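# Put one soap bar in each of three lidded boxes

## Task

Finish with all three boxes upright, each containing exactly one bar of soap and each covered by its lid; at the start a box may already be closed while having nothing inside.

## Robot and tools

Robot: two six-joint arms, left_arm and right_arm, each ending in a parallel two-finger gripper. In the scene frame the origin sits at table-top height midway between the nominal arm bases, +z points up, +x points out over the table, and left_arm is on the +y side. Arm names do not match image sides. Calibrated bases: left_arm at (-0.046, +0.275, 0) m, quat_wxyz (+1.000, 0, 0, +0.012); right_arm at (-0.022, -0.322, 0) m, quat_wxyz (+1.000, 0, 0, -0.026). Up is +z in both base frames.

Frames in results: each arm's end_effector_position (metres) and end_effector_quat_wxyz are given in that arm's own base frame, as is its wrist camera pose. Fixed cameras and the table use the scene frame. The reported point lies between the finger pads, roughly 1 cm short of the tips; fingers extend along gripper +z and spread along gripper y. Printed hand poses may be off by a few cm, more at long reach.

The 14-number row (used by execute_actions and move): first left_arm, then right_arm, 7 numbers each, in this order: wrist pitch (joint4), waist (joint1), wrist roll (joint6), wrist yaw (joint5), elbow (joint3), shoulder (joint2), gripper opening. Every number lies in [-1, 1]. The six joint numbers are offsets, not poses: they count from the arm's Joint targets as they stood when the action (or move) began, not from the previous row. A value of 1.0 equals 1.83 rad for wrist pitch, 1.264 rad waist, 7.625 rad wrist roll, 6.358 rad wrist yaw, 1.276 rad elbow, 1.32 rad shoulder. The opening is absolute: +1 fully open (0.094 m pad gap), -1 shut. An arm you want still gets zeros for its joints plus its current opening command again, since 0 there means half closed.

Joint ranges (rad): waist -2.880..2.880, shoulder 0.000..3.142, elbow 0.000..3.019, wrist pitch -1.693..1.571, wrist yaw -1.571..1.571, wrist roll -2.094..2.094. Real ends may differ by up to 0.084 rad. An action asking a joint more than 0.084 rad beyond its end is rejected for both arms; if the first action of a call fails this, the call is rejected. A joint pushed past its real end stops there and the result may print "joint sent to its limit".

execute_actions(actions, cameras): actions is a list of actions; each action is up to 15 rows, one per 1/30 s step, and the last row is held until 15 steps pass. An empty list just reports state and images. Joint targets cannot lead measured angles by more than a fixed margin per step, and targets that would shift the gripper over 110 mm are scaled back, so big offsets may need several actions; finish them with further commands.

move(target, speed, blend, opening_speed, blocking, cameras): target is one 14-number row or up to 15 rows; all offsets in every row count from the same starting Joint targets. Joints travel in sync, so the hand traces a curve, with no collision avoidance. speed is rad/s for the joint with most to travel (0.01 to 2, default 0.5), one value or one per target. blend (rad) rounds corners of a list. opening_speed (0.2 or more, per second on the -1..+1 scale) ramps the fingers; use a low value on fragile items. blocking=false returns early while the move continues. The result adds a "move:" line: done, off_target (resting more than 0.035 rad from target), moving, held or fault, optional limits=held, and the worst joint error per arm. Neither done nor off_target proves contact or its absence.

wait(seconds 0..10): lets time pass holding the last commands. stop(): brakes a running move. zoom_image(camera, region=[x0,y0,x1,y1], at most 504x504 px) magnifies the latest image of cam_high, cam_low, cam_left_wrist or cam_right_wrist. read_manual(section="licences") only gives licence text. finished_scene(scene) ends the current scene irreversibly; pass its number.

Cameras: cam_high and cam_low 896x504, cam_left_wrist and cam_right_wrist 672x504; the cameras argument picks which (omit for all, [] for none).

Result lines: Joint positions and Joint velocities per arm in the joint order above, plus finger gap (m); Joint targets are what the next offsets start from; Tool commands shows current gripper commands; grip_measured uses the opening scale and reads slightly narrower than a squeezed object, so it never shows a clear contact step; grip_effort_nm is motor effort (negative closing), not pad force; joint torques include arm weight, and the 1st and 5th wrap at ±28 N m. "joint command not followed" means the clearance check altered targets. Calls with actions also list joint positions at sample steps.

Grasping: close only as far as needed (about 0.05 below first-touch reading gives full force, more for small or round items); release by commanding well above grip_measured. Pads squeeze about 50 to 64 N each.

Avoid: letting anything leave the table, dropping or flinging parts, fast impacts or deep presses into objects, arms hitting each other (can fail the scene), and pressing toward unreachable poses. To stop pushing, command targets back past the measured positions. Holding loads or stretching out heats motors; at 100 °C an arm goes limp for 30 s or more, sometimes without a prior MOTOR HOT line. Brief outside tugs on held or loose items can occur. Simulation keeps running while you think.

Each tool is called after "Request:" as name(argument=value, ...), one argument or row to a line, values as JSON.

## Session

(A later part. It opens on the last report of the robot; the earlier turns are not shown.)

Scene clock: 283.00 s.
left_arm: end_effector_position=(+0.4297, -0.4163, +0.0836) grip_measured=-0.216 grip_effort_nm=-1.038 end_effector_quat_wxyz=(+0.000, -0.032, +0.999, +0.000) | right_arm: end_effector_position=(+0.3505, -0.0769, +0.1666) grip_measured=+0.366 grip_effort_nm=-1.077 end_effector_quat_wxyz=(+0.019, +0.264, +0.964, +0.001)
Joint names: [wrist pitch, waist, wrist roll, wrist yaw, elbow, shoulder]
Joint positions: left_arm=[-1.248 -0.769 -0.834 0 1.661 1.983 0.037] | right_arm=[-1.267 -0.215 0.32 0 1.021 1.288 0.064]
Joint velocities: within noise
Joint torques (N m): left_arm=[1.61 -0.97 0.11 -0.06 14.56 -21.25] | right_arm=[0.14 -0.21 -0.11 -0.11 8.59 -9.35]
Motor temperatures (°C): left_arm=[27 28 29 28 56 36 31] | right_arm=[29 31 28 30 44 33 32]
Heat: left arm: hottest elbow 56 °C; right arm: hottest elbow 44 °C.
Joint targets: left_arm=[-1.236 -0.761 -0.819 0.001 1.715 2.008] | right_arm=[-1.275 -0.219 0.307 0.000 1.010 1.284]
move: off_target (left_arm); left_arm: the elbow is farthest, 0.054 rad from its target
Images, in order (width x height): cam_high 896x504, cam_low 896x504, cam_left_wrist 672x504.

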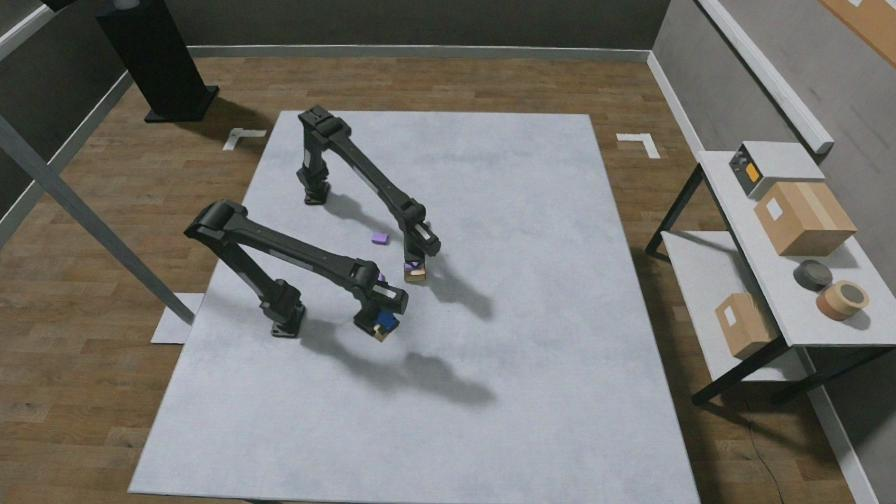

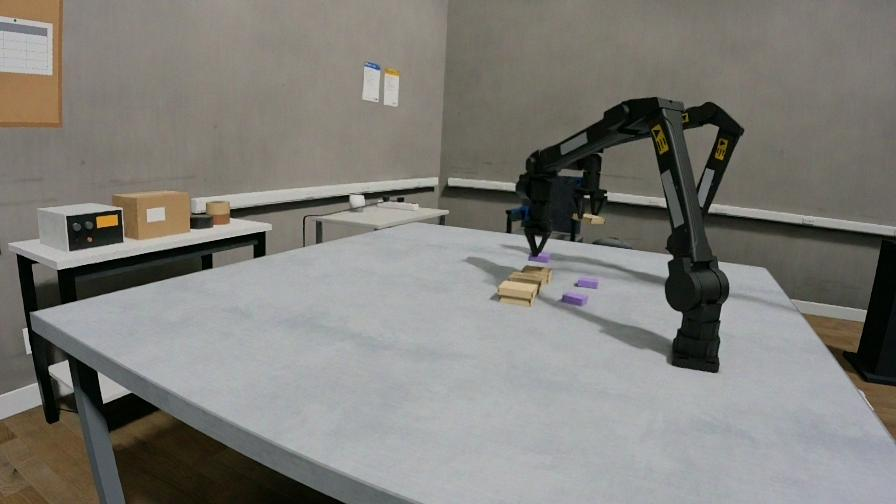

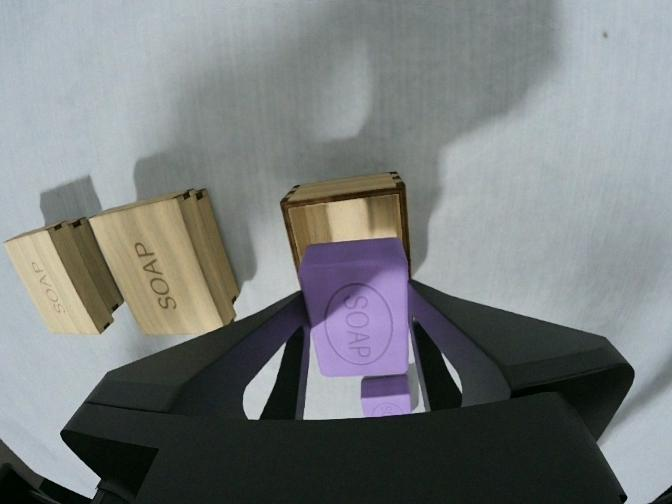

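Request:
move(
  target=[0,0.001,0,0,-0.053,0,-0.28,0,0,0,0,0,0,0.25],
  speed=0.15,
  cameras=["cam_left_wrist"],
)

Scene clock: 324.97 s.
left_arm: end_effector_position=(+0.4297, -0.4163, +0.0836) grip_measured=-0.216 grip_effort_nm=-1.043 end_effector_quat_wxyz=(+0.000, -0.032, +0.999, +0.000) | right_arm: end_effector_position=(+0.3505, -0.0769, +0.1666) grip_measured=+0.366 grip_effort_nm=-1.082 end_effector_quat_wxyz=(+0.019, +0.264, +0.964, +0.001)
Joint names: [wrist pitch, waist, wrist roll, wrist yaw, elbow, shoulder]
Joint positions: left_arm=[-1.248 -0.769 -0.833 0 1.661 1.983 0.037] | right_arm=[-1.267 -0.215 0.32 0 1.021 1.288 0.064]
Joint velocities: within noise
Joint torques (N m): left_arm=[1.61 -0.91 0.11 -0.06 8.4 -21.13] | right_arm=[0.14 -0.26 -0.11 -0.11 8.59 -9.41]
Motor temperatures (°C): left_arm=[27 28 29 28 61 39 31] | right_arm=[29 31 28 30 44 33 33]
Heat: left arm: hottest elbow 61 °C; right arm: hottest elbow 44 °C.
Joint targets: left_arm=[-1.236 -0.760 -0.819 0.001 1.648 2.008] | right_arm=[-1.275 -0.219 0.307 0.000 1.010 1.284]
move: done
Images, in order (width x height): cam_left_wrist 672x504.

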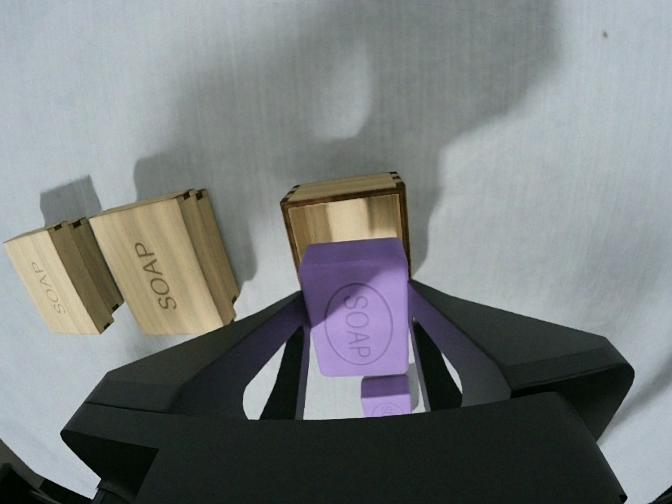

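Request:
move(
  target=[0.0285,0.002,0,0,-0.036,0.005,-0.28,0,0,0,0,0,0,0.25],
  speed=0.1,
  cameras=["cam_left_wrist"],
)

Request:
zoom_image(
  camera="cam_low",
  region=[490, 230, 600, 310],
)

Scene clock: 338.30 s.
left_arm: end_effector_position=(+0.4257, -0.4116, +0.0649) grip_measured=-0.216 grip_effort_nm=-1.033 end_effector_quat_wxyz=(+0.001, -0.033, +0.999, +0.000) | right_arm: end_effector_position=(+0.3505, -0.0769, +0.1666) grip_measured=+0.366 grip_effort_nm=-1.087 end_effector_quat_wxyz=(+0.019, +0.264, +0.964, +0.001)
Joint names: [wrist pitch, waist, wrist roll, wrist yaw, elbow, shoulder]
Joint positions: left_arm=[-1.196 -0.768 -0.833 0 1.611 1.984 0.037] | right_arm=[-1.267 -0.215 0.32 0 1.021 1.288 0.064]
Joint velocities: within noise
Joint torques (N m): left_arm=[1.51 -0.79 0.11 -0.06 8.59 -20.48] | right_arm=[0.16 -0.26 -0.11 -0.11 8.59 -9.41]
Motor temperatures (°C): left_arm=[27 28 29 28 58 39 31] | right_arm=[29 31 28 30 44 33 33]
Heat: left arm: hottest elbow 58 °C; right arm: hottest elbow 44 °C.
Joint targets: left_arm=[-1.184 -0.757 -0.819 0.001 1.602 2.015] | right_arm=[-1.275 -0.219 0.307 0.000 1.010 1.284]
move: done
Images, in order (width x height): cam_left_wrist 672x504.

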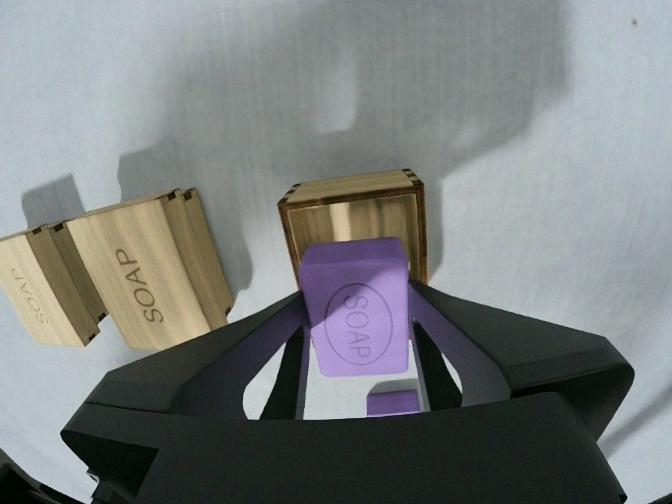

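This scene's latest camera images include none from cam_low. They are from: cam_left_wrist. cam_low's image comes with the result of a call that names it in "cameras".

Request:
move(
  target=[
    [0.018,0.0024,0,0,-0.0125,0.0145,-0.28,0,0,0,0,0,0,0.25],
    [0.035,0.0024,0,0,-0.025,0.029,-0.28,0,0,0,0,0,0,0.25],
  ],
  speed=0.08,
  blend=0.05,
  cameras=["cam_left_wrist","cam_low"],
)

Request:
zoom_image(
  camera="cam_low",
  region=[490, 230, 600, 310],
)

Scene clock: 352.17 s.
left_arm: end_effector_position=(+0.4266, -0.4099, +0.0307) grip_measured=-0.216 grip_effort_nm=-1.033 end_effector_quat_wxyz=(-0.002, -0.034, +0.999, +0.003) | right_arm: end_effector_position=(+0.3505, -0.0769, +0.1666) grip_measured=+0.366 grip_effort_nm=-1.077 end_effector_quat_wxyz=(+0.019, +0.264, +0.964, +0.001)
Joint names: [wrist pitch, waist, wrist roll, wrist yaw, elbow, shoulder]
Joint positions: left_arm=[-1.132 -0.765 -0.832 0 1.579 2.024 0.037] | right_arm=[-1.267 -0.215 0.32 0 1.021 1.288 0.064]
Joint velocities: within noise
Joint torques (N m): left_arm=[1.39 -0.79 0.1 -0.06 8.34 -20.78] | right_arm=[0.13 -0.26 -0.11 -0.11 8.61 -9.35]
Motor temperatures (°C): left_arm=[27 28 29 28 56 38 32] | right_arm=[29 31 28 30 44 33 33]
Heat: left arm: hottest elbow 56 °C; right arm: hottest elbow 44 °C.
Joint targets: left_arm=[-1.120 -0.754 -0.819 0.001 1.570 2.053] | right_arm=[-1.275 -0.219 0.307 0.000 1.010 1.284]
move: done; blend cut to 0.0156 rad at target 1
Images, in order (width x height): cam_low 896x504, cam_left_wrist 672x504.

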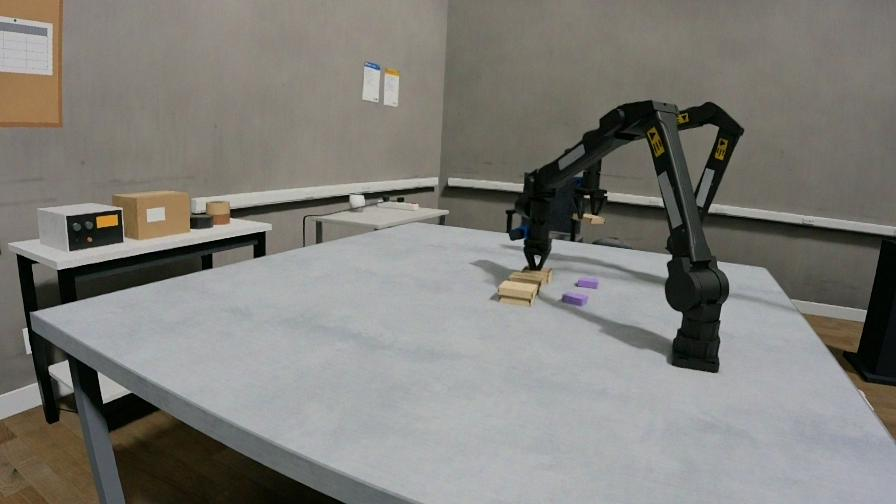

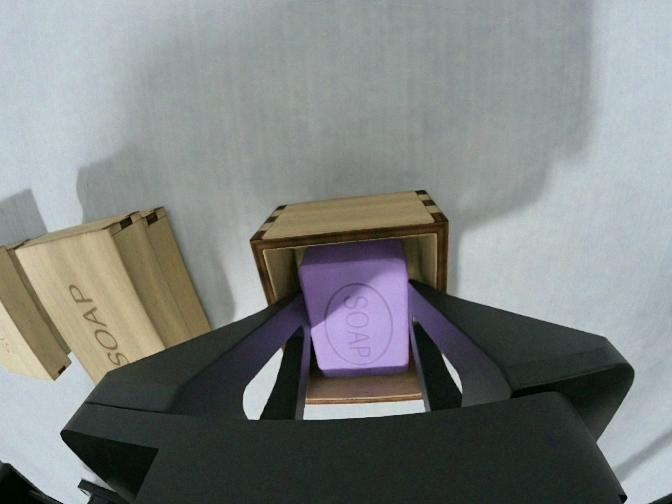

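Scaled by 4.582 from the camera's 896x504 image, which has a finer 1280x720 frame.

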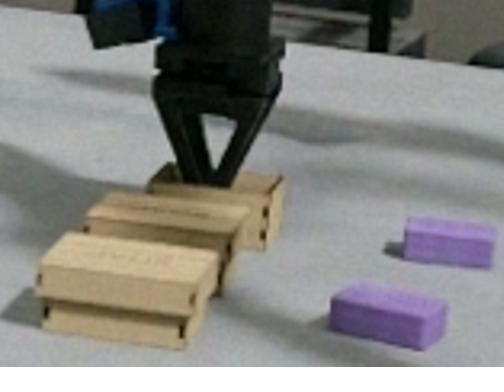

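Request:
move(
  target=[
    [0,0,0,0,0,0,-0.1,0,0,0,0,0,0,0.25],
    [0,0,0,0,0.039,0,-0.1,0,0,0,0,0,0,0.25],
    [-0.082,0,0,0,0.102,-0.082,-0.1,0,0,0,0,0,0,0.25],
  ],
  speed=0.1,
  opening_speed=0.25,
  cameras=["cam_left_wrist"],
)

Request:
move(
  target=[
    [0.06,0.1,0,0,-0.5,-0.6,-0.1,0,0,0,0,0,0,0.25],
    [0.12,1,0,0,-0.652,-0.87,-0.1,0,0,0,0,0,0,0.25],
  ],
  speed=0.7,
  blend=0.2,
  cameras=["cam_low","cam_high"],
)

Request:
zoom_image(
  camera="cam_high",
  region=[360, 200, 460, 300],
)

Scene clock: 376.50 s.
left_arm: end_effector_position=(+0.4262, -0.4095, +0.0866) grip_measured=-0.134 grip_effort_nm=1.243 end_effector_quat_wxyz=(-0.003, -0.034, +0.999, +0.003) | right_arm: end_effector_position=(+0.3505, -0.0769, +0.1666) grip_measured=+0.366 grip_effort_nm=-1.077 end_effector_quat_wxyz=(+0.019, +0.264, +0.964, +0.001)
Joint names: [wrist pitch, waist, wrist roll, wrist yaw, elbow, shoulder]
Joint positions: left_arm=[-1.258 -0.765 -0.832 0 1.646 1.968 0.041] | right_arm=[-1.267 -0.215 0.32 0 1.021 1.288 0.064]
Joint velocities: within noise
Joint torques (N m): left_arm=[0.58 -0.79 0.1 -0.06 14.54 -25.41] | right_arm=[0.13 -0.26 -0.1 -0.11 8.61 -9.41]
Motor temperatures (°C): left_arm=[27 28 29 28 52 39 32] | right_arm=[29 31 28 30 44 33 33]
Heat: left arm: hottest elbow 52 °C; right arm: hottest elbow 44 °C.
Joint targets: left_arm=[-1.270 -0.754 -0.819 0.001 1.700 1.945] | right_arm=[-1.275 -0.219 0.307 0.000 1.010 1.284]
move: off_target (left_arm); left_arm: the elbow is farthest, 0.054 rad from its target
Images, in order (width x height): cam_left_wrist 672x504.

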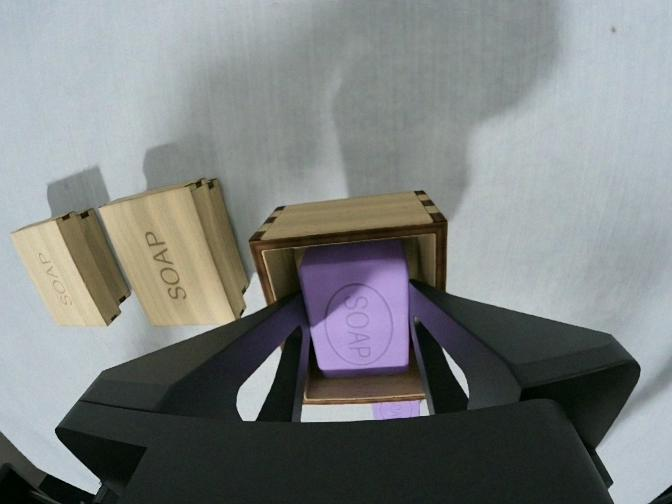

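Scene clock: 379.77 s.
left_arm: end_effector_position=(+0.2836, +0.1545, +0.2696) grip_measured=-0.134 grip_effort_nm=1.238 end_effector_quat_wxyz=(+0.276, -0.593, +0.755, -0.046) | right_arm: end_effector_position=(+0.3505, -0.0769, +0.1666) grip_measured=+0.366 grip_effort_nm=-1.072 end_effector_quat_wxyz=(+0.019, +0.264, +0.964, +0.001)
Joint names: [wrist pitch, waist, wrist roll, wrist yaw, elbow, shoulder]
Joint positions: left_arm=[-1.07 0.5 -0.832 0 0.876 0.81 0.041] | right_arm=[-1.267 -0.215 0.32 0 1.021 1.288 0.064]
Joint velocities: within noise
Joint torques (N m): left_arm=[2.86 -0.85 0.12 -0.05 10.32 -5.48] | right_arm=[0.14 -0.26 -0.11 -0.11 8.61 -9.41]
Motor temperatures (°C): left_arm=[27 28 29 28 52 38 32] | right_arm=[29 31 28 30 44 33 33]
Heat: left arm: hottest elbow 52 °C; right arm: hottest elbow 44 °C.
Joint targets: left_arm=[-1.050 0.510 -0.819 0.001 0.868 0.796] | right_arm=[-1.275 -0.219 0.307 0.000 1.010 1.284]
move: done
Images, in order (width x height): cam_high 896x504, cam_low 896x504.

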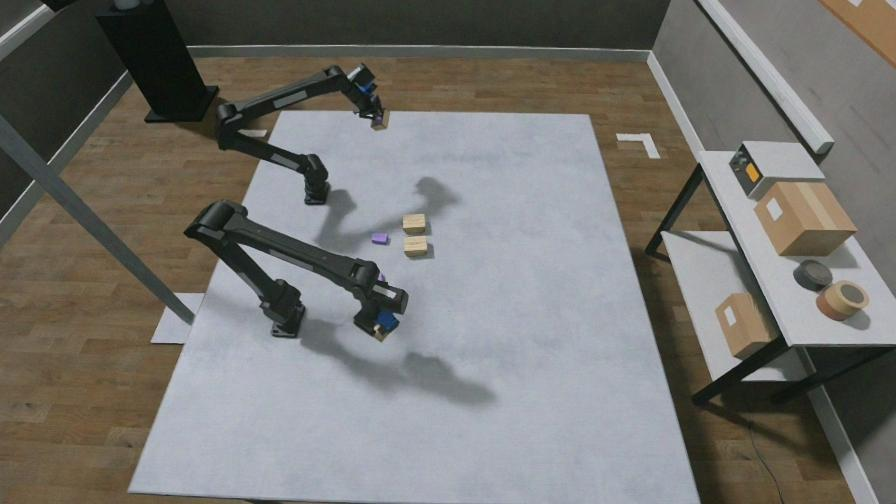

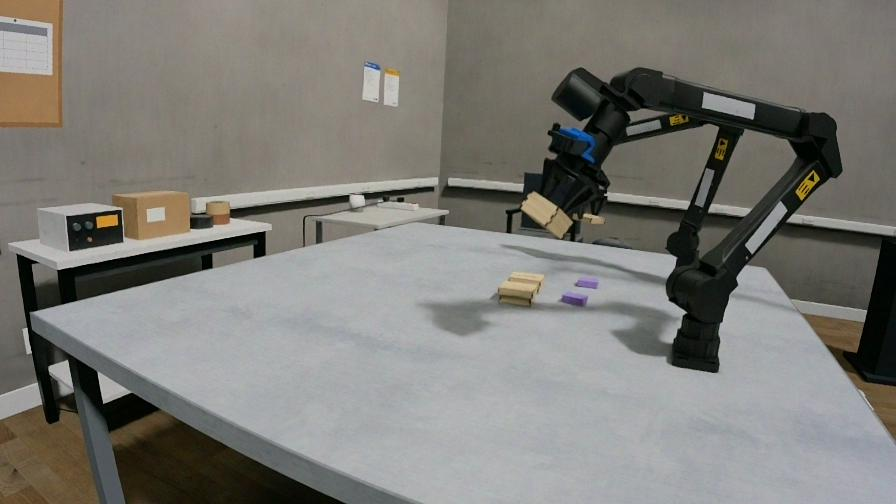

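Scaled by 5.040 from the camera's 896x504 image, which has a finer 1280x720 frame.

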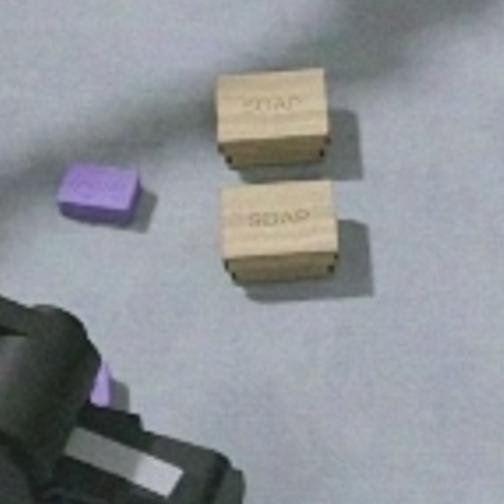

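Request:
move(
  target=[
    [-0.06,-0.9,0,0,0.152,0.27,-0.14,0,0,0,0,0,0,0.25],
    [-0.12,-1,0,0,0.652,0.87,-0.14,0,0,0,0,0,0,0.25],
  ],
  speed=0.5,
  blend=0.2,
  cameras=["cam_low","cam_left_wrist"],
)

Scene clock: 405.07 s.
left_arm: end_effector_position=(+0.4340, -0.4020, +0.1079) grip_measured=-0.149 grip_effort_nm=0.462 end_effector_quat_wxyz=(+0.010, -0.043, +0.999, -0.009) | right_arm: end_effector_position=(+0.3505, -0.0769, +0.1666) grip_measured=+0.366 grip_effort_nm=-1.077 end_effector_quat_wxyz=(+0.019, +0.264, +0.964, +0.001)
Joint names: [wrist pitch, waist, wrist roll, wrist yaw, elbow, shoulder]
Joint positions: left_arm=[-1.258 -0.746 -0.832 0 1.644 1.93 0.04] | right_arm=[-1.267 -0.215 0.32 0 1.021 1.288 0.064]
Joint velocities: within noise
Joint torques (N m): left_arm=[0.66 -2.2 0.1 -0.06 14.89 -21.25] | right_arm=[0.14 -0.21 -0.11 -0.11 8.59 -9.41]
Motor temperatures (°C): left_arm=[27 27 29 28 54 35 32] | right_arm=[29 31 28 30 44 33 33]
Heat: left arm: hottest elbow 54 °C; right arm: hottest elbow 44 °C.
Joint targets: left_arm=[-1.269 -0.754 -0.819 0.001 1.700 1.945] | right_arm=[-1.275 -0.219 0.307 0.000 1.010 1.284]
move: off_target (left_arm); left_arm: the elbow is farthest, 0.056 rad from its target
Images, in order (width x height): cam_low 896x504, cam_left_wrist 672x504.

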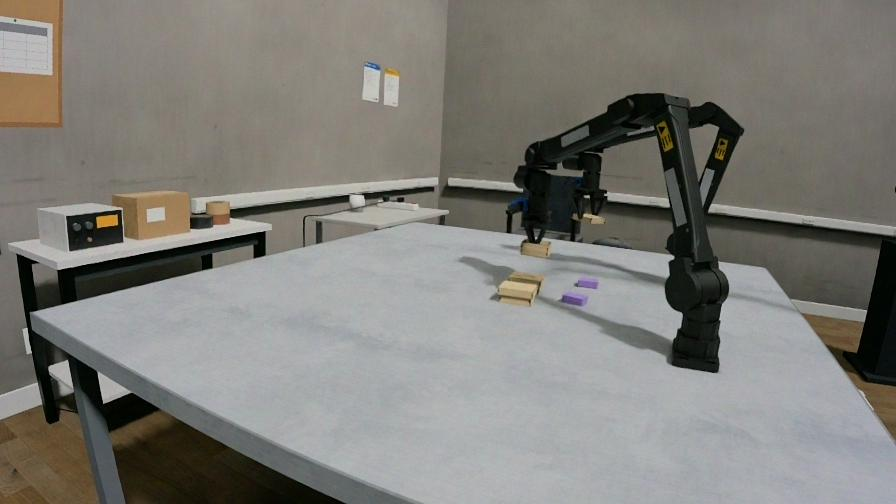

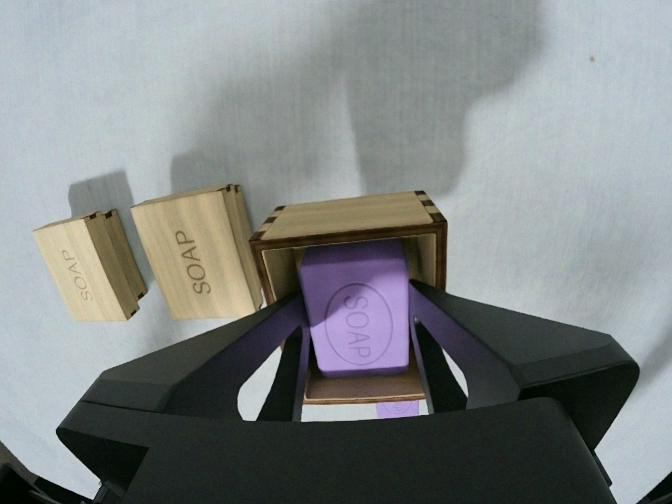

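Request:
move(
  target=[
    [0,-0.015,0,0,-0.0525,0,-0.1,0,0,0,0,0,0,0.25],
    [0.0415,-0.015,0,0,-0.077,0.045,-0.1,0,0,0,0,0,0,0.25],
  ],
  speed=0.1,
  cameras=["cam_low","cam_left_wrist"],
)

Request:
zoom_image(
  camera="cam_low",
  region=[490, 230, 600, 310],
)

Scene clock: 421.07 s.
left_arm: end_effector_position=(+0.4255, -0.4073, +0.0665) grip_measured=-0.134 grip_effort_nm=1.248 end_effector_quat_wxyz=(-0.002, -0.035, +0.999, +0.002) | right_arm: end_effector_position=(+0.3505, -0.0769, +0.1666) grip_measured=+0.366 grip_effort_nm=-1.077 end_effector_quat_wxyz=(+0.019, +0.264, +0.964, +0.001)
Joint names: [wrist pitch, waist, wrist roll, wrist yaw, elbow, shoulder]
Joint positions: left_arm=[-1.206 -0.763 -0.832 0 1.608 1.98 0.041] | right_arm=[-1.267 -0.215 0.32 0 1.021 1.288 0.064]
Joint velocities: within noise
Joint torques (N m): left_arm=[1.57 -2.32 0.1 -0.06 8.84 -20.84] | right_arm=[0.14 -0.26 -0.11 -0.11 8.59 -9.41]
Motor temperatures (°C): left_arm=[27 27 29 28 57 35 32] | right_arm=[29 31 28 30 44 33 33]
Heat: left arm: hottest elbow 57 °C; right arm: hottest elbow 44 °C.
Joint targets: left_arm=[-1.194 -0.773 -0.819 0.001 1.602 2.004] | right_arm=[-1.275 -0.219 0.307 0.000 1.010 1.284]
move: done
Images, in order (width x height): cam_low 896x504, cam_left_wrist 672x504.

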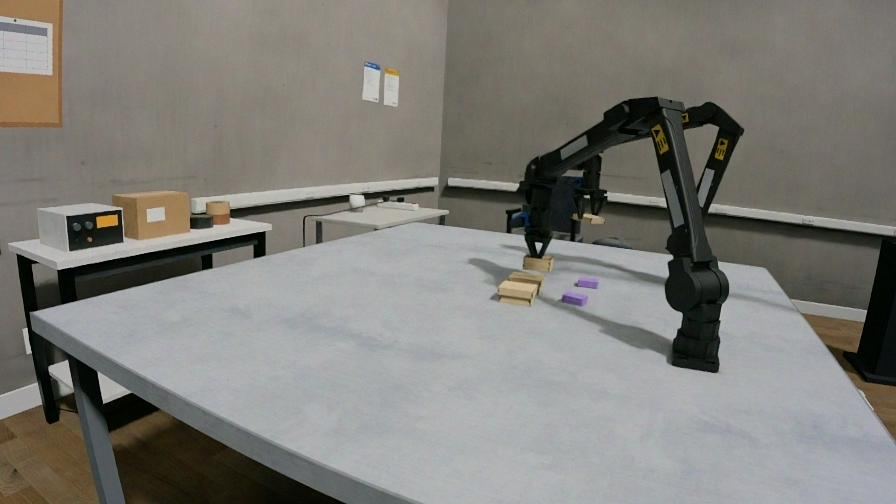

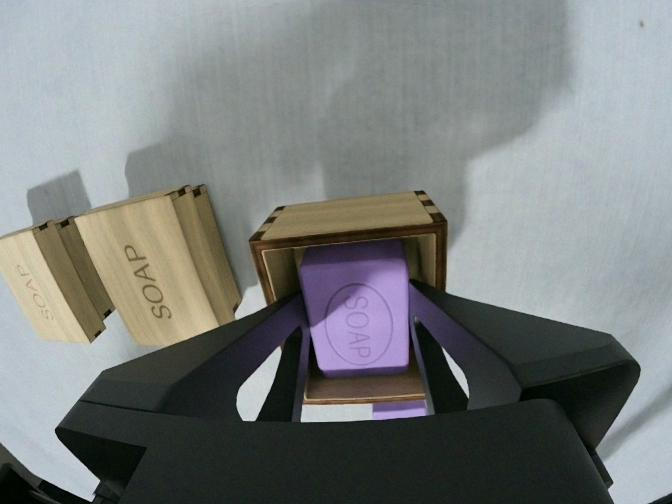

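Scaled by 4.582 from the camera's 896x504 image, which has a finer 1280x720 frame.

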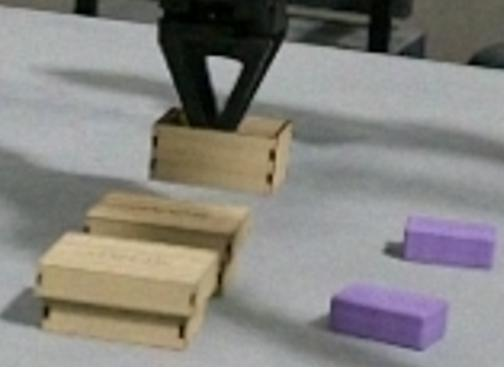

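Request:
move(
  target=[
    [0.0405,-0.001,0,0,-0.025,0.037,-0.1,0,0,0,0,0,0,0.25],
    [0.0405,-0.001,0,0,-0.025,0.037,-0.18,0,0,0,0,0,0,0.25],
  ],
  speed=0.05,
  opening_speed=0.2,
  cameras=["cam_low","cam_left_wrist"],
)

Request:
zoom_image(
  camera="cam_low",
  region=[490, 230, 600, 310],
)

Scene clock: 434.13 s.
left_arm: end_effector_position=(+0.4269, -0.4095, +0.0307) grip_measured=-0.173 grip_effort_nm=-0.320 end_effector_quat_wxyz=(-0.002, -0.034, +0.999, +0.003) | right_arm: end_effector_position=(+0.3505, -0.0769, +0.1666) grip_measured=+0.366 grip_effort_nm=-1.077 end_effector_quat_wxyz=(+0.019, +0.264, +0.964, +0.001)
Joint names: [wrist pitch, waist, wrist roll, wrist yaw, elbow, shoulder]
Joint positions: left_arm=[-1.132 -0.764 -0.832 0 1.578 2.024 0.039] | right_arm=[-1.267 -0.215 0.32 0 1.021 1.288 0.064]
Joint velocities: within noise
Joint torques (N m): left_arm=[1.58 -2.32 0.1 -0.06 8.38 -20.89] | right_arm=[0.14 -0.21 -0.11 -0.11 8.59 -9.35]
Motor temperatures (°C): left_arm=[27 27 29 28 54 36 33] | right_arm=[29 31 28 30 44 33 33]
Heat: left arm: hottest elbow 54 °C; right arm: hottest elbow 44 °C.
Joint targets: left_arm=[-1.119 -0.774 -0.819 0.001 1.570 2.053] | right_arm=[-1.275 -0.219 0.307 0.000 1.010 1.284]
move: done
Images, in order (width x height): cam_low 896x504, cam_left_wrist 672x504.

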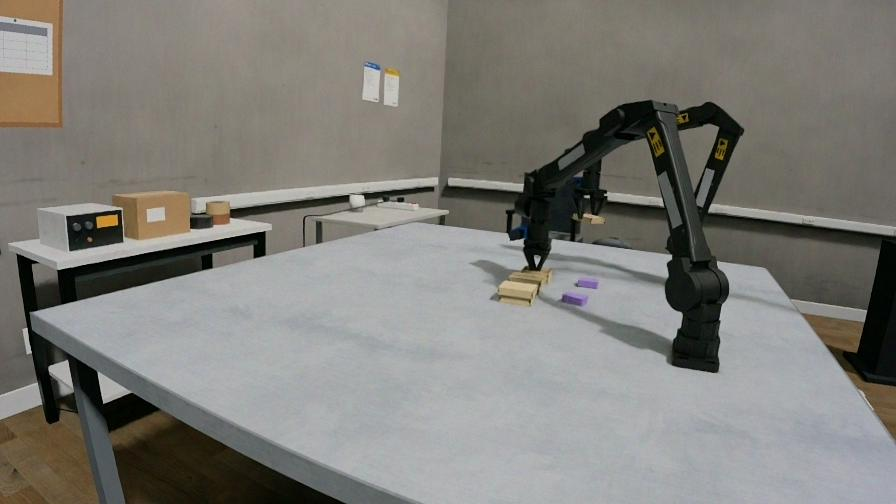

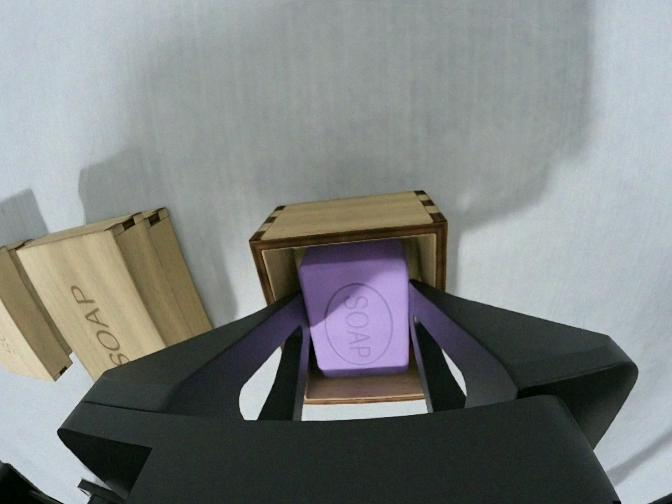

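Scaled by 4.582 from the camera's 896x504 image, which has a finer 1280x720 frame.

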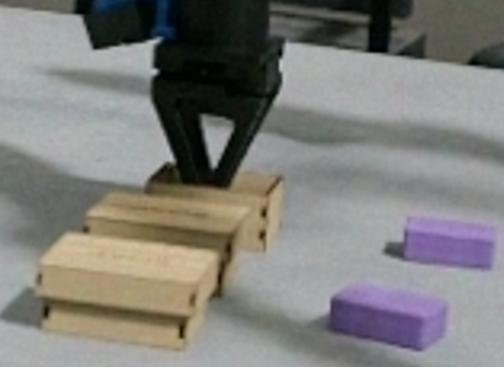

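Request:
move(
  target=[
    [0,0,0,0,0.039,0,-0.175,0,0,0,0,0,0,0.25],
    [-0.025,0,0,0,0.06,-0.035,-0.175,0,0,0,0,0,0,0.25],
  ],
  speed=0.08,
  cameras=["cam_low","cam_left_wrist"],
)

Request:
zoom_image(
  camera="cam_low",
  region=[490, 230, 600, 310],
)

Scene clock: 444.03 s.
left_arm: end_effector_position=(+0.4274, -0.4100, +0.0358) grip_measured=-0.174 grip_effort_nm=-0.081 end_effector_quat_wxyz=(-0.005, -0.034, +0.999, +0.005) | right_arm: end_effector_position=(+0.3505, -0.0769, +0.1666) grip_measured=+0.366 grip_effort_nm=-1.072 end_effector_quat_wxyz=(+0.019, +0.264, +0.964, +0.001)
Joint names: [wrist pitch, waist, wrist roll, wrist yaw, elbow, shoulder]
Joint positions: left_arm=[-1.153 -0.764 -0.832 0 1.593 2.024 0.039] | right_arm=[-1.267 -0.215 0.32 0 1.021 1.288 0.064]
Joint velocities: within noise
Joint torques (N m): left_arm=[0.42 -2.37 0.1 -0.06 14.11 -25.17] | right_arm=[0.13 -0.26 -0.11 -0.11 8.61 -9.41]
Motor temperatures (°C): left_arm=[27 27 29 28 53 37 32] | right_arm=[29 31 28 30 44 33 33]
Heat: left arm: hottest elbow 53 °C; right arm: hottest elbow 44 °C.
Joint targets: left_arm=[-1.165 -0.774 -0.819 0.001 1.646 2.006] | right_arm=[-1.275 -0.219 0.307 0.000 1.010 1.284]
move: off_target (left_arm); left_arm: the elbow is farthest, 0.054 rad from its target
Images, in order (width x height): cam_low 896x504, cam_left_wrist 672x504.

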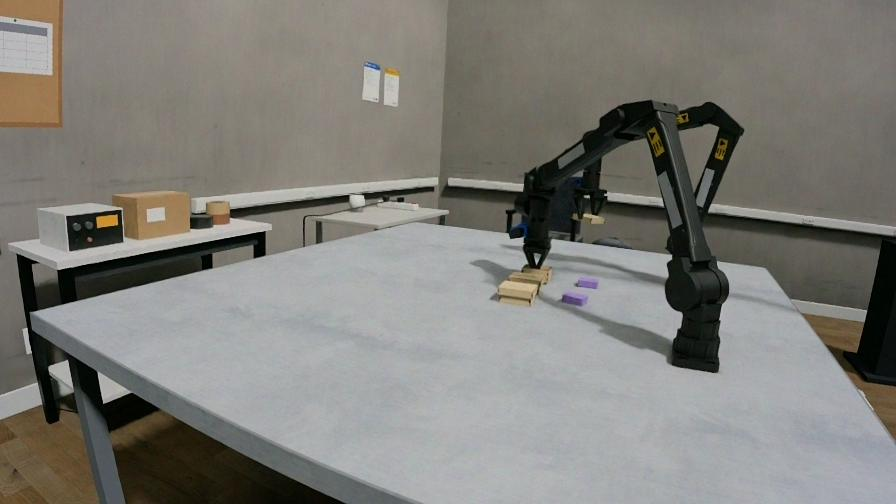

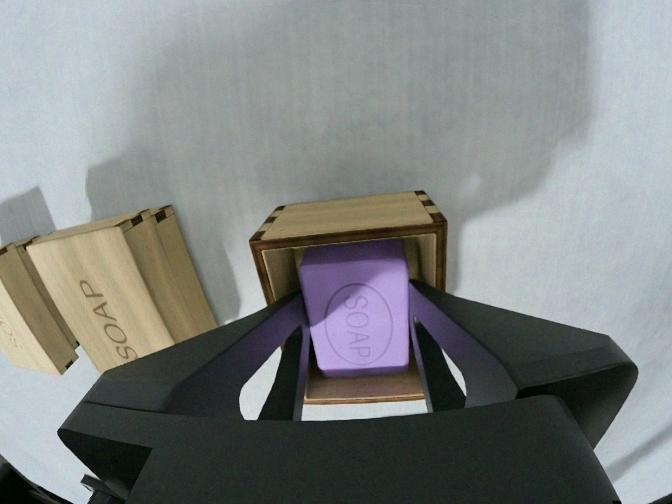

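Scaled by 4.582 from the camera's 896x504 image, which has a finer 1280x720 frame.

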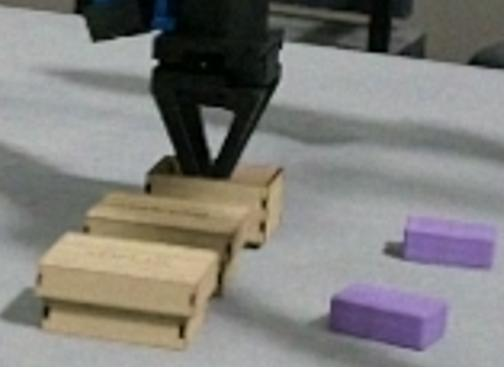

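Request:
move(
  target=[
    [0,0,0,0,-0.049,0,-0.175,0,0,0,0,0,0,0.25],
    [0.024,0,0,0,-0.06,0.035,-0.175,0,0,0,0,0,0,0.25],
    [0.024,0,0,0,-0.06,0.035,-0.28,0,0,0,0,0,0,0.25],
  ],
  speed=0.08,
  opening_speed=0.2,
  cameras=["cam_left_wrist"],
)

Request:
move(
  target=[0,0,0,0,0,0,-0.19,0,0,0,0,0,0,0.25],
  opening_speed=0.2,
  cameras=["cam_left_wrist"],
)

Request:
zoom_image(
  camera="cam_left_wrist",
  region=[220, 180, 480, 420],
)

Scene clock: 487.10 s.
left_arm: end_effector_position=(+0.4267, -0.4094, +0.0309) grip_measured=-0.214 grip_effort_nm=-1.013 end_effector_quat_wxyz=(-0.003, -0.034, +0.999, +0.003) | right_arm: end_effector_position=(+0.3505, -0.0769, +0.1666) grip_measured=+0.366 grip_effort_nm=-1.072 end_effector_quat_wxyz=(+0.019, +0.264, +0.964, +0.001)
Joint names: [wrist pitch, waist, wrist roll, wrist yaw, elbow, shoulder]
Joint positions: left_arm=[-1.134 -0.764 -0.832 0 1.579 2.024 0.037] | right_arm=[-1.267 -0.215 0.32 0 1.021 1.288 0.064]
Joint velocities: within noise
Joint torques (N m): left_arm=[1.57 -2.37 0.1 -0.06 8.34 -20.89] | right_arm=[0.14 -0.21 -0.11 -0.11 8.59 -9.41]
Motor temperatures (°C): left_arm=[27 27 29 28 59 41 31] | right_arm=[29 31 28 30 44 33 33]
Heat: left arm: hottest elbow 59 °C; right arm: hottest elbow 44 °C.
Joint targets: left_arm=[-1.121 -0.774 -0.819 0.001 1.570 2.053] | right_arm=[-1.275 -0.219 0.307 0.000 1.010 1.284]
move: done
Images, in order (width x height): cam_left_wrist 672x504.

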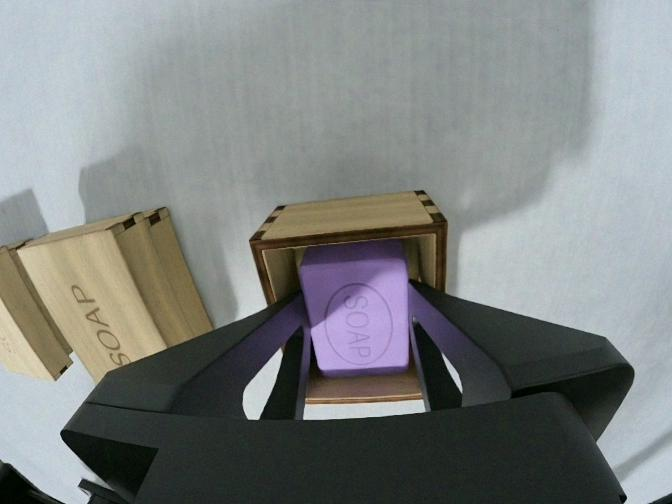

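Scene clock: 487.80 s.
left_arm: end_effector_position=(+0.4267, -0.4094, +0.0309) grip_measured=-0.189 grip_effort_nm=-0.652 end_effector_quat_wxyz=(-0.003, -0.034, +0.999, +0.003) | right_arm: end_effector_position=(+0.3505, -0.0769, +0.1666) grip_measured=+0.366 grip_effort_nm=-1.072 end_effector_quat_wxyz=(+0.019, +0.264, +0.964, +0.001)
Joint names: [wrist pitch, waist, wrist roll, wrist yaw, elbow, shoulder]
Joint positions: left_arm=[-1.134 -0.764 -0.832 0 1.579 2.024 0.038] | right_arm=[-1.267 -0.215 0.32 0 1.021 1.288 0.064]
Joint velocities: within noise
Joint torques (N m): left_arm=[1.57 -2.37 0.1 -0.06 8.34 -20.89] | right_arm=[0.13 -0.26 -0.11 -0.11 8.61 -9.35]
Motor temperatures (°C): left_arm=[27 27 29 28 58 40 31] | right_arm=[29 31 28 30 44 33 33]
Heat: left arm: hottest elbow 58 °C; right arm: hottest elbow 44 °C.
Joint targets: left_arm=[-1.121 -0.774 -0.819 0.001 1.570 2.053] | right_arm=[-1.275 -0.219 0.307 0.000 1.010 1.284]
move: done
Images, in order (width x height): cam_left_wrist 672x504.

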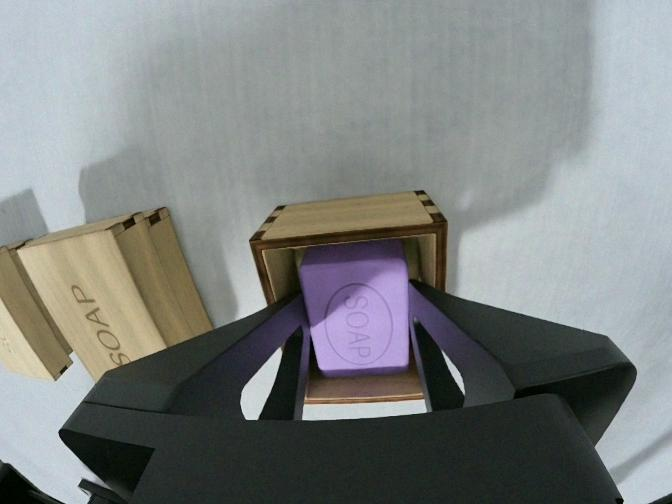

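Scaled by 1.938 from the camera's 672x504 image, which has a finer 960x720 frame.

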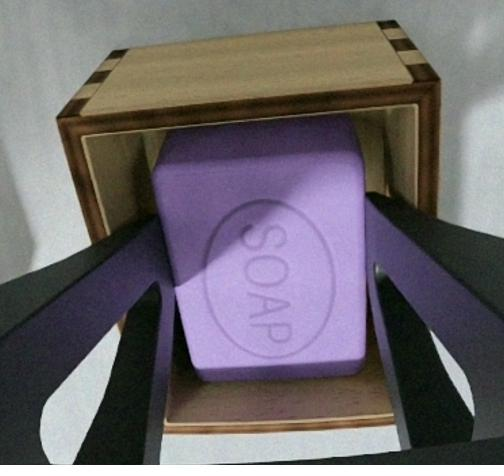

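Request:
move(
  target=[
    [0,0,0,0,0.045,0,-0.19,0,0,0,0,0,0,0.25],
    [-0.03,0,0,0,0.065,-0.045,-0.19,0,0,0,0,0,0,0.25],
  ],
  speed=0.08,
  cameras=["cam_left_wrist"],
)

Request:
zoom_image(
  camera="cam_left_wrist",
  region=[220, 180, 480, 420],
)

Scene clock: 496.93 s.
left_arm: end_effector_position=(+0.4279, -0.4106, +0.0413) grip_measured=-0.189 grip_effort_nm=-0.652 end_effector_quat_wxyz=(-0.004, -0.034, +0.999, +0.004) | right_arm: end_effector_position=(+0.3505, -0.0769, +0.1666) grip_measured=+0.366 grip_effort_nm=-1.087 end_effector_quat_wxyz=(+0.019, +0.264, +0.964, +0.001)
Joint names: [wrist pitch, waist, wrist roll, wrist yaw, elbow, shoulder]
Joint positions: left_arm=[-1.165 -0.764 -0.832 0 1.6 2.019 0.038] | right_arm=[-1.267 -0.215 0.32 0 1.021 1.288 0.064]
Joint velocities: left_arm=[-0.002 -0.005 0.037 -0.007 -0.002 0.005 -0.004] | right_arm=[within noise]
Joint torques (N m): left_arm=[0.54 -2.37 0.09 -0.06 14.01 -25.82] | right_arm=[0.13 -0.26 -0.11 -0.11 8.62 -9.35]
Motor temperatures (°C): left_arm=[27 27 29 28 56 40 31] | right_arm=[29 31 28 30 45 33 33]
Heat: left arm: hottest elbow 56 °C; right arm: hottest elbow 45 °C.
Joint targets: left_arm=[-1.176 -0.774 -0.819 0.001 1.653 1.993] | right_arm=[-1.275 -0.219 0.307 0.000 1.010 1.284]
move: off_target (left_arm); left_arm: the elbow is farthest, 0.053 rad from its target
Images, in order (width x height): cam_left_wrist 672x504.

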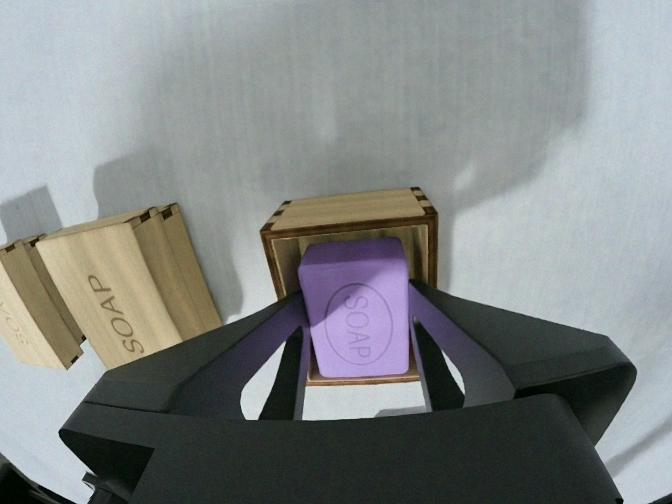

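Scaled by 1.938 from the camera's 672x504 image, which has a finer 960x720 frame.

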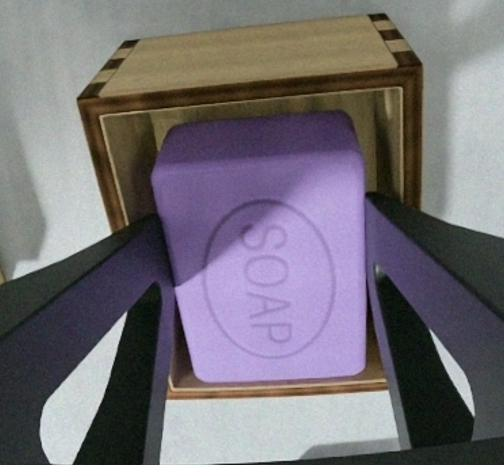

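Request:
move(
  target=[
    [0,0,0,0,-0.052,0,-0.19,0,0,0,0,0,0,0.25],
    [0.029,0,0,0,-0.0635,0.044,-0.19,0,0,0,0,0,0,0.25],
    [0.029,0,0,0,-0.0635,0.044,-0.145,0,0,0,0,0,0,0.25],
  ],
  speed=0.08,
  opening_speed=0.2,
  cameras=["cam_left_wrist"],
)

Request:
zoom_image(
  camera="cam_left_wrist",
  region=[220, 180, 480, 420],
)

Request:
move(
  target=[
    [0,0,0,0,0.045,0,-0.145,0,0,0,0,0,0,0.25],
    [-0.03,0,0,0,0.065,-0.045,-0.145,0,0,0,0,0,0,0.25],
  ],
  speed=0.08,
  cameras=["cam_left_wrist"],
)

Request:
zoom_image(
  camera="cam_left_wrist",
  region=[220, 180, 480, 420],
)

Scene clock: 522.80 s.
left_arm: end_effector_position=(+0.4273, -0.4100, +0.0345) grip_measured=-0.149 grip_effort_nm=0.144 end_effector_quat_wxyz=(-0.001, -0.034, +0.999, +0.001) | right_arm: end_effector_position=(+0.3505, -0.0769, +0.1666) grip_measured=+0.366 grip_effort_nm=-1.077 end_effector_quat_wxyz=(+0.019, +0.264, +0.964, +0.001)
Joint names: [wrist pitch, waist, wrist roll, wrist yaw, elbow, shoulder]
Joint positions: left_arm=[-1.136 -0.764 -0.832 0 1.581 2.019 0.04] | right_arm=[-1.267 -0.215 0.32 0 1.021 1.288 0.064]
Joint velocities: within noise
Joint torques (N m): left_arm=[1.61 -2.37 0.09 -0.06 8.34 -20.48] | right_arm=[0.13 -0.26 -0.11 -0.11 8.59 -9.35]
Motor temperatures (°C): left_arm=[27 27 29 28 57 40 31] | right_arm=[29 31 28 30 45 33 33]
Heat: left arm: hottest elbow 57 °C; right arm: hottest elbow 45 °C.
Joint targets: left_arm=[-1.123 -0.774 -0.819 0.001 1.572 2.051] | right_arm=[-1.275 -0.219 0.307 0.000 1.010 1.284]
move: done
Images, in order (width x height): cam_left_wrist 672x504.

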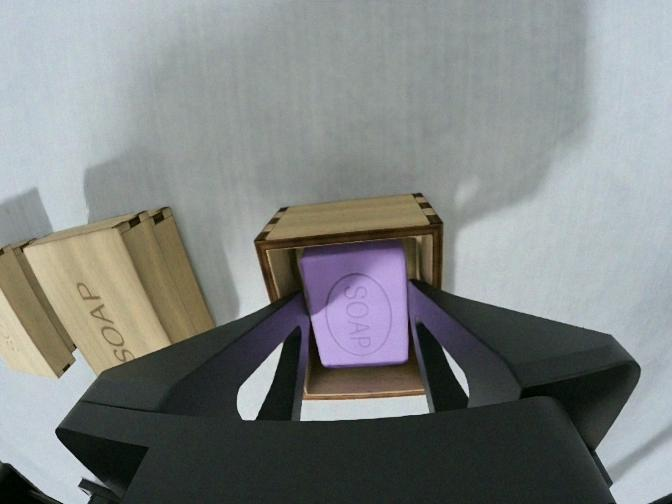

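Scaled by 1.938 from the camera's 672x504 image, which has a finer 960x720 frame.

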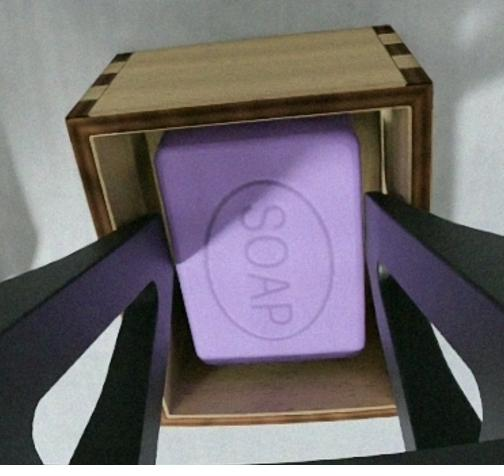

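Scene clock: 524.80 s.
left_arm: end_effector_position=(+0.4290, -0.4116, +0.0452) grip_measured=-0.148 grip_effort_nm=0.129 end_effector_quat_wxyz=(-0.002, -0.034, +0.999, +0.002) | right_arm: end_effector_position=(+0.3505, -0.0769, +0.1666) grip_measured=+0.366 grip_effort_nm=-1.077 end_effector_quat_wxyz=(+0.019, +0.264, +0.964, +0.001)
Joint names: [wrist pitch, waist, wrist roll, wrist yaw, elbow, shoulder]
Joint positions: left_arm=[-1.166 -0.764 -0.832 0 1.604 2.014 0.04] | right_arm=[-1.267 -0.215 0.32 0 1.021 1.288 0.064]
Joint velocities: within noise
Joint torques (N m): left_arm=[0.55 -2.32 0.09 -0.06 13.96 -25.52] | right_arm=[0.13 -0.32 -0.11 -0.11 8.59 -9.41]
Motor temperatures (°C): left_arm=[27 27 29 28 57 40 31] | right_arm=[29 31 28 30 45 33 33]
Heat: left arm: hottest elbow 57 °C; right arm: hottest elbow 45 °C.
Joint targets: left_arm=[-1.178 -0.774 -0.819 0.001 1.655 1.992] | right_arm=[-1.275 -0.219 0.307 0.000 1.010 1.284]
move: off_target (left_arm); left_arm: the elbow is farthest, 0.051 rad from its target
Images, in order (width x height): cam_left_wrist 672x504.

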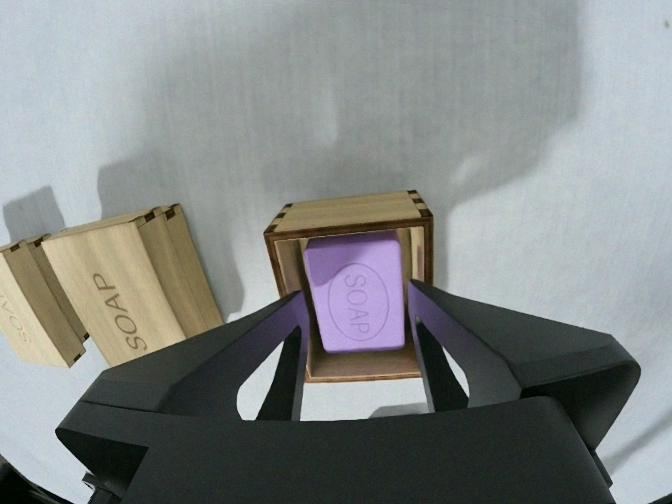

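Scaled by 1.938 from the camera's 672x504 image, which has a finer 960x720 frame.

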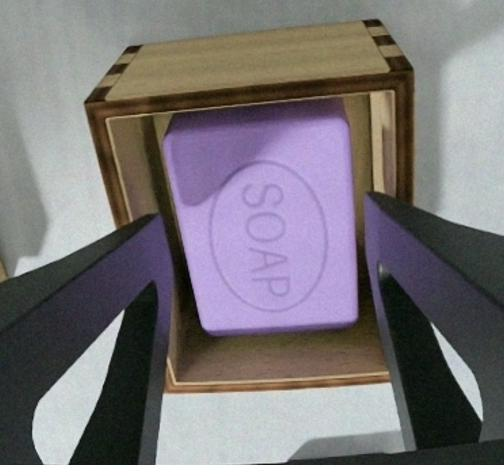

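Request:
move(
  target=[-0.04,0,0,0,0.09,-0.07,-0.145,0,0,0,0,0,0,0.25],
  speed=0.25,
  cameras=["cam_left_wrist"],
)

Scene clock: 581.03 s.
left_arm: end_effector_position=(+0.4500, -0.4317, +0.1608) grip_measured=-0.148 grip_effort_nm=0.134 end_effector_quat_wxyz=(+0.057, -0.034, +0.996, -0.058) | right_arm: end_effector_position=(+0.3505, -0.0769, +0.1666) grip_measured=+0.366 grip_effort_nm=-1.082 end_effector_quat_wxyz=(+0.019, +0.264, +0.964, +0.001)
Joint names: [wrist pitch, waist, wrist roll, wrist yaw, elbow, shoulder]
Joint positions: left_arm=[-1.24 -0.764 -0.832 0 1.728 1.896 0.04] | right_arm=[-1.267 -0.215 0.32 0 1.021 1.288 0.064]
Joint velocities: within noise
Joint torques (N m): left_arm=[0.88 -2.32 0.1 -0.06 14 -22.71] | right_arm=[0.14 -0.21 -0.11 -0.11 8.61 -9.41]
Motor temperatures (°C): left_arm=[27 27 29 28 63 41 30] | right_arm=[29 31 28 30 45 32 33]
Heat: left arm: hottest elbow 63 °C; right arm: hottest elbow 45 °C.
Joint targets: left_arm=[-1.251 -0.774 -0.819 0.001 1.769 1.900] | right_arm=[-1.275 -0.219 0.307 0.000 1.010 1.284]
move: off_target (left_arm); left_arm: the elbow is farthest, 0.042 rad from its target
Images, in order (width x height): cam_left_wrist 672x504.

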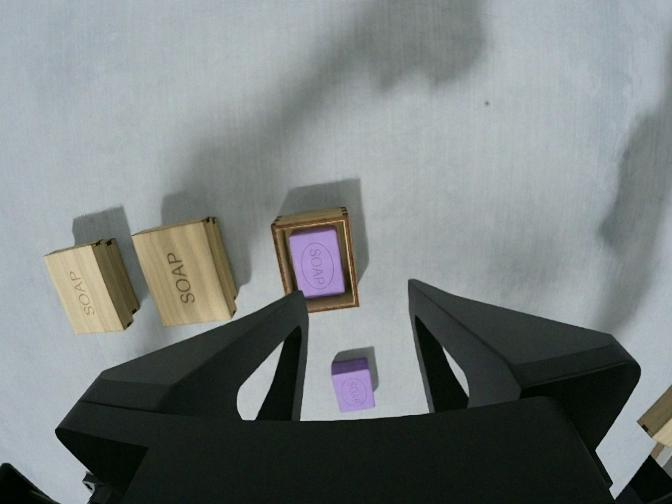

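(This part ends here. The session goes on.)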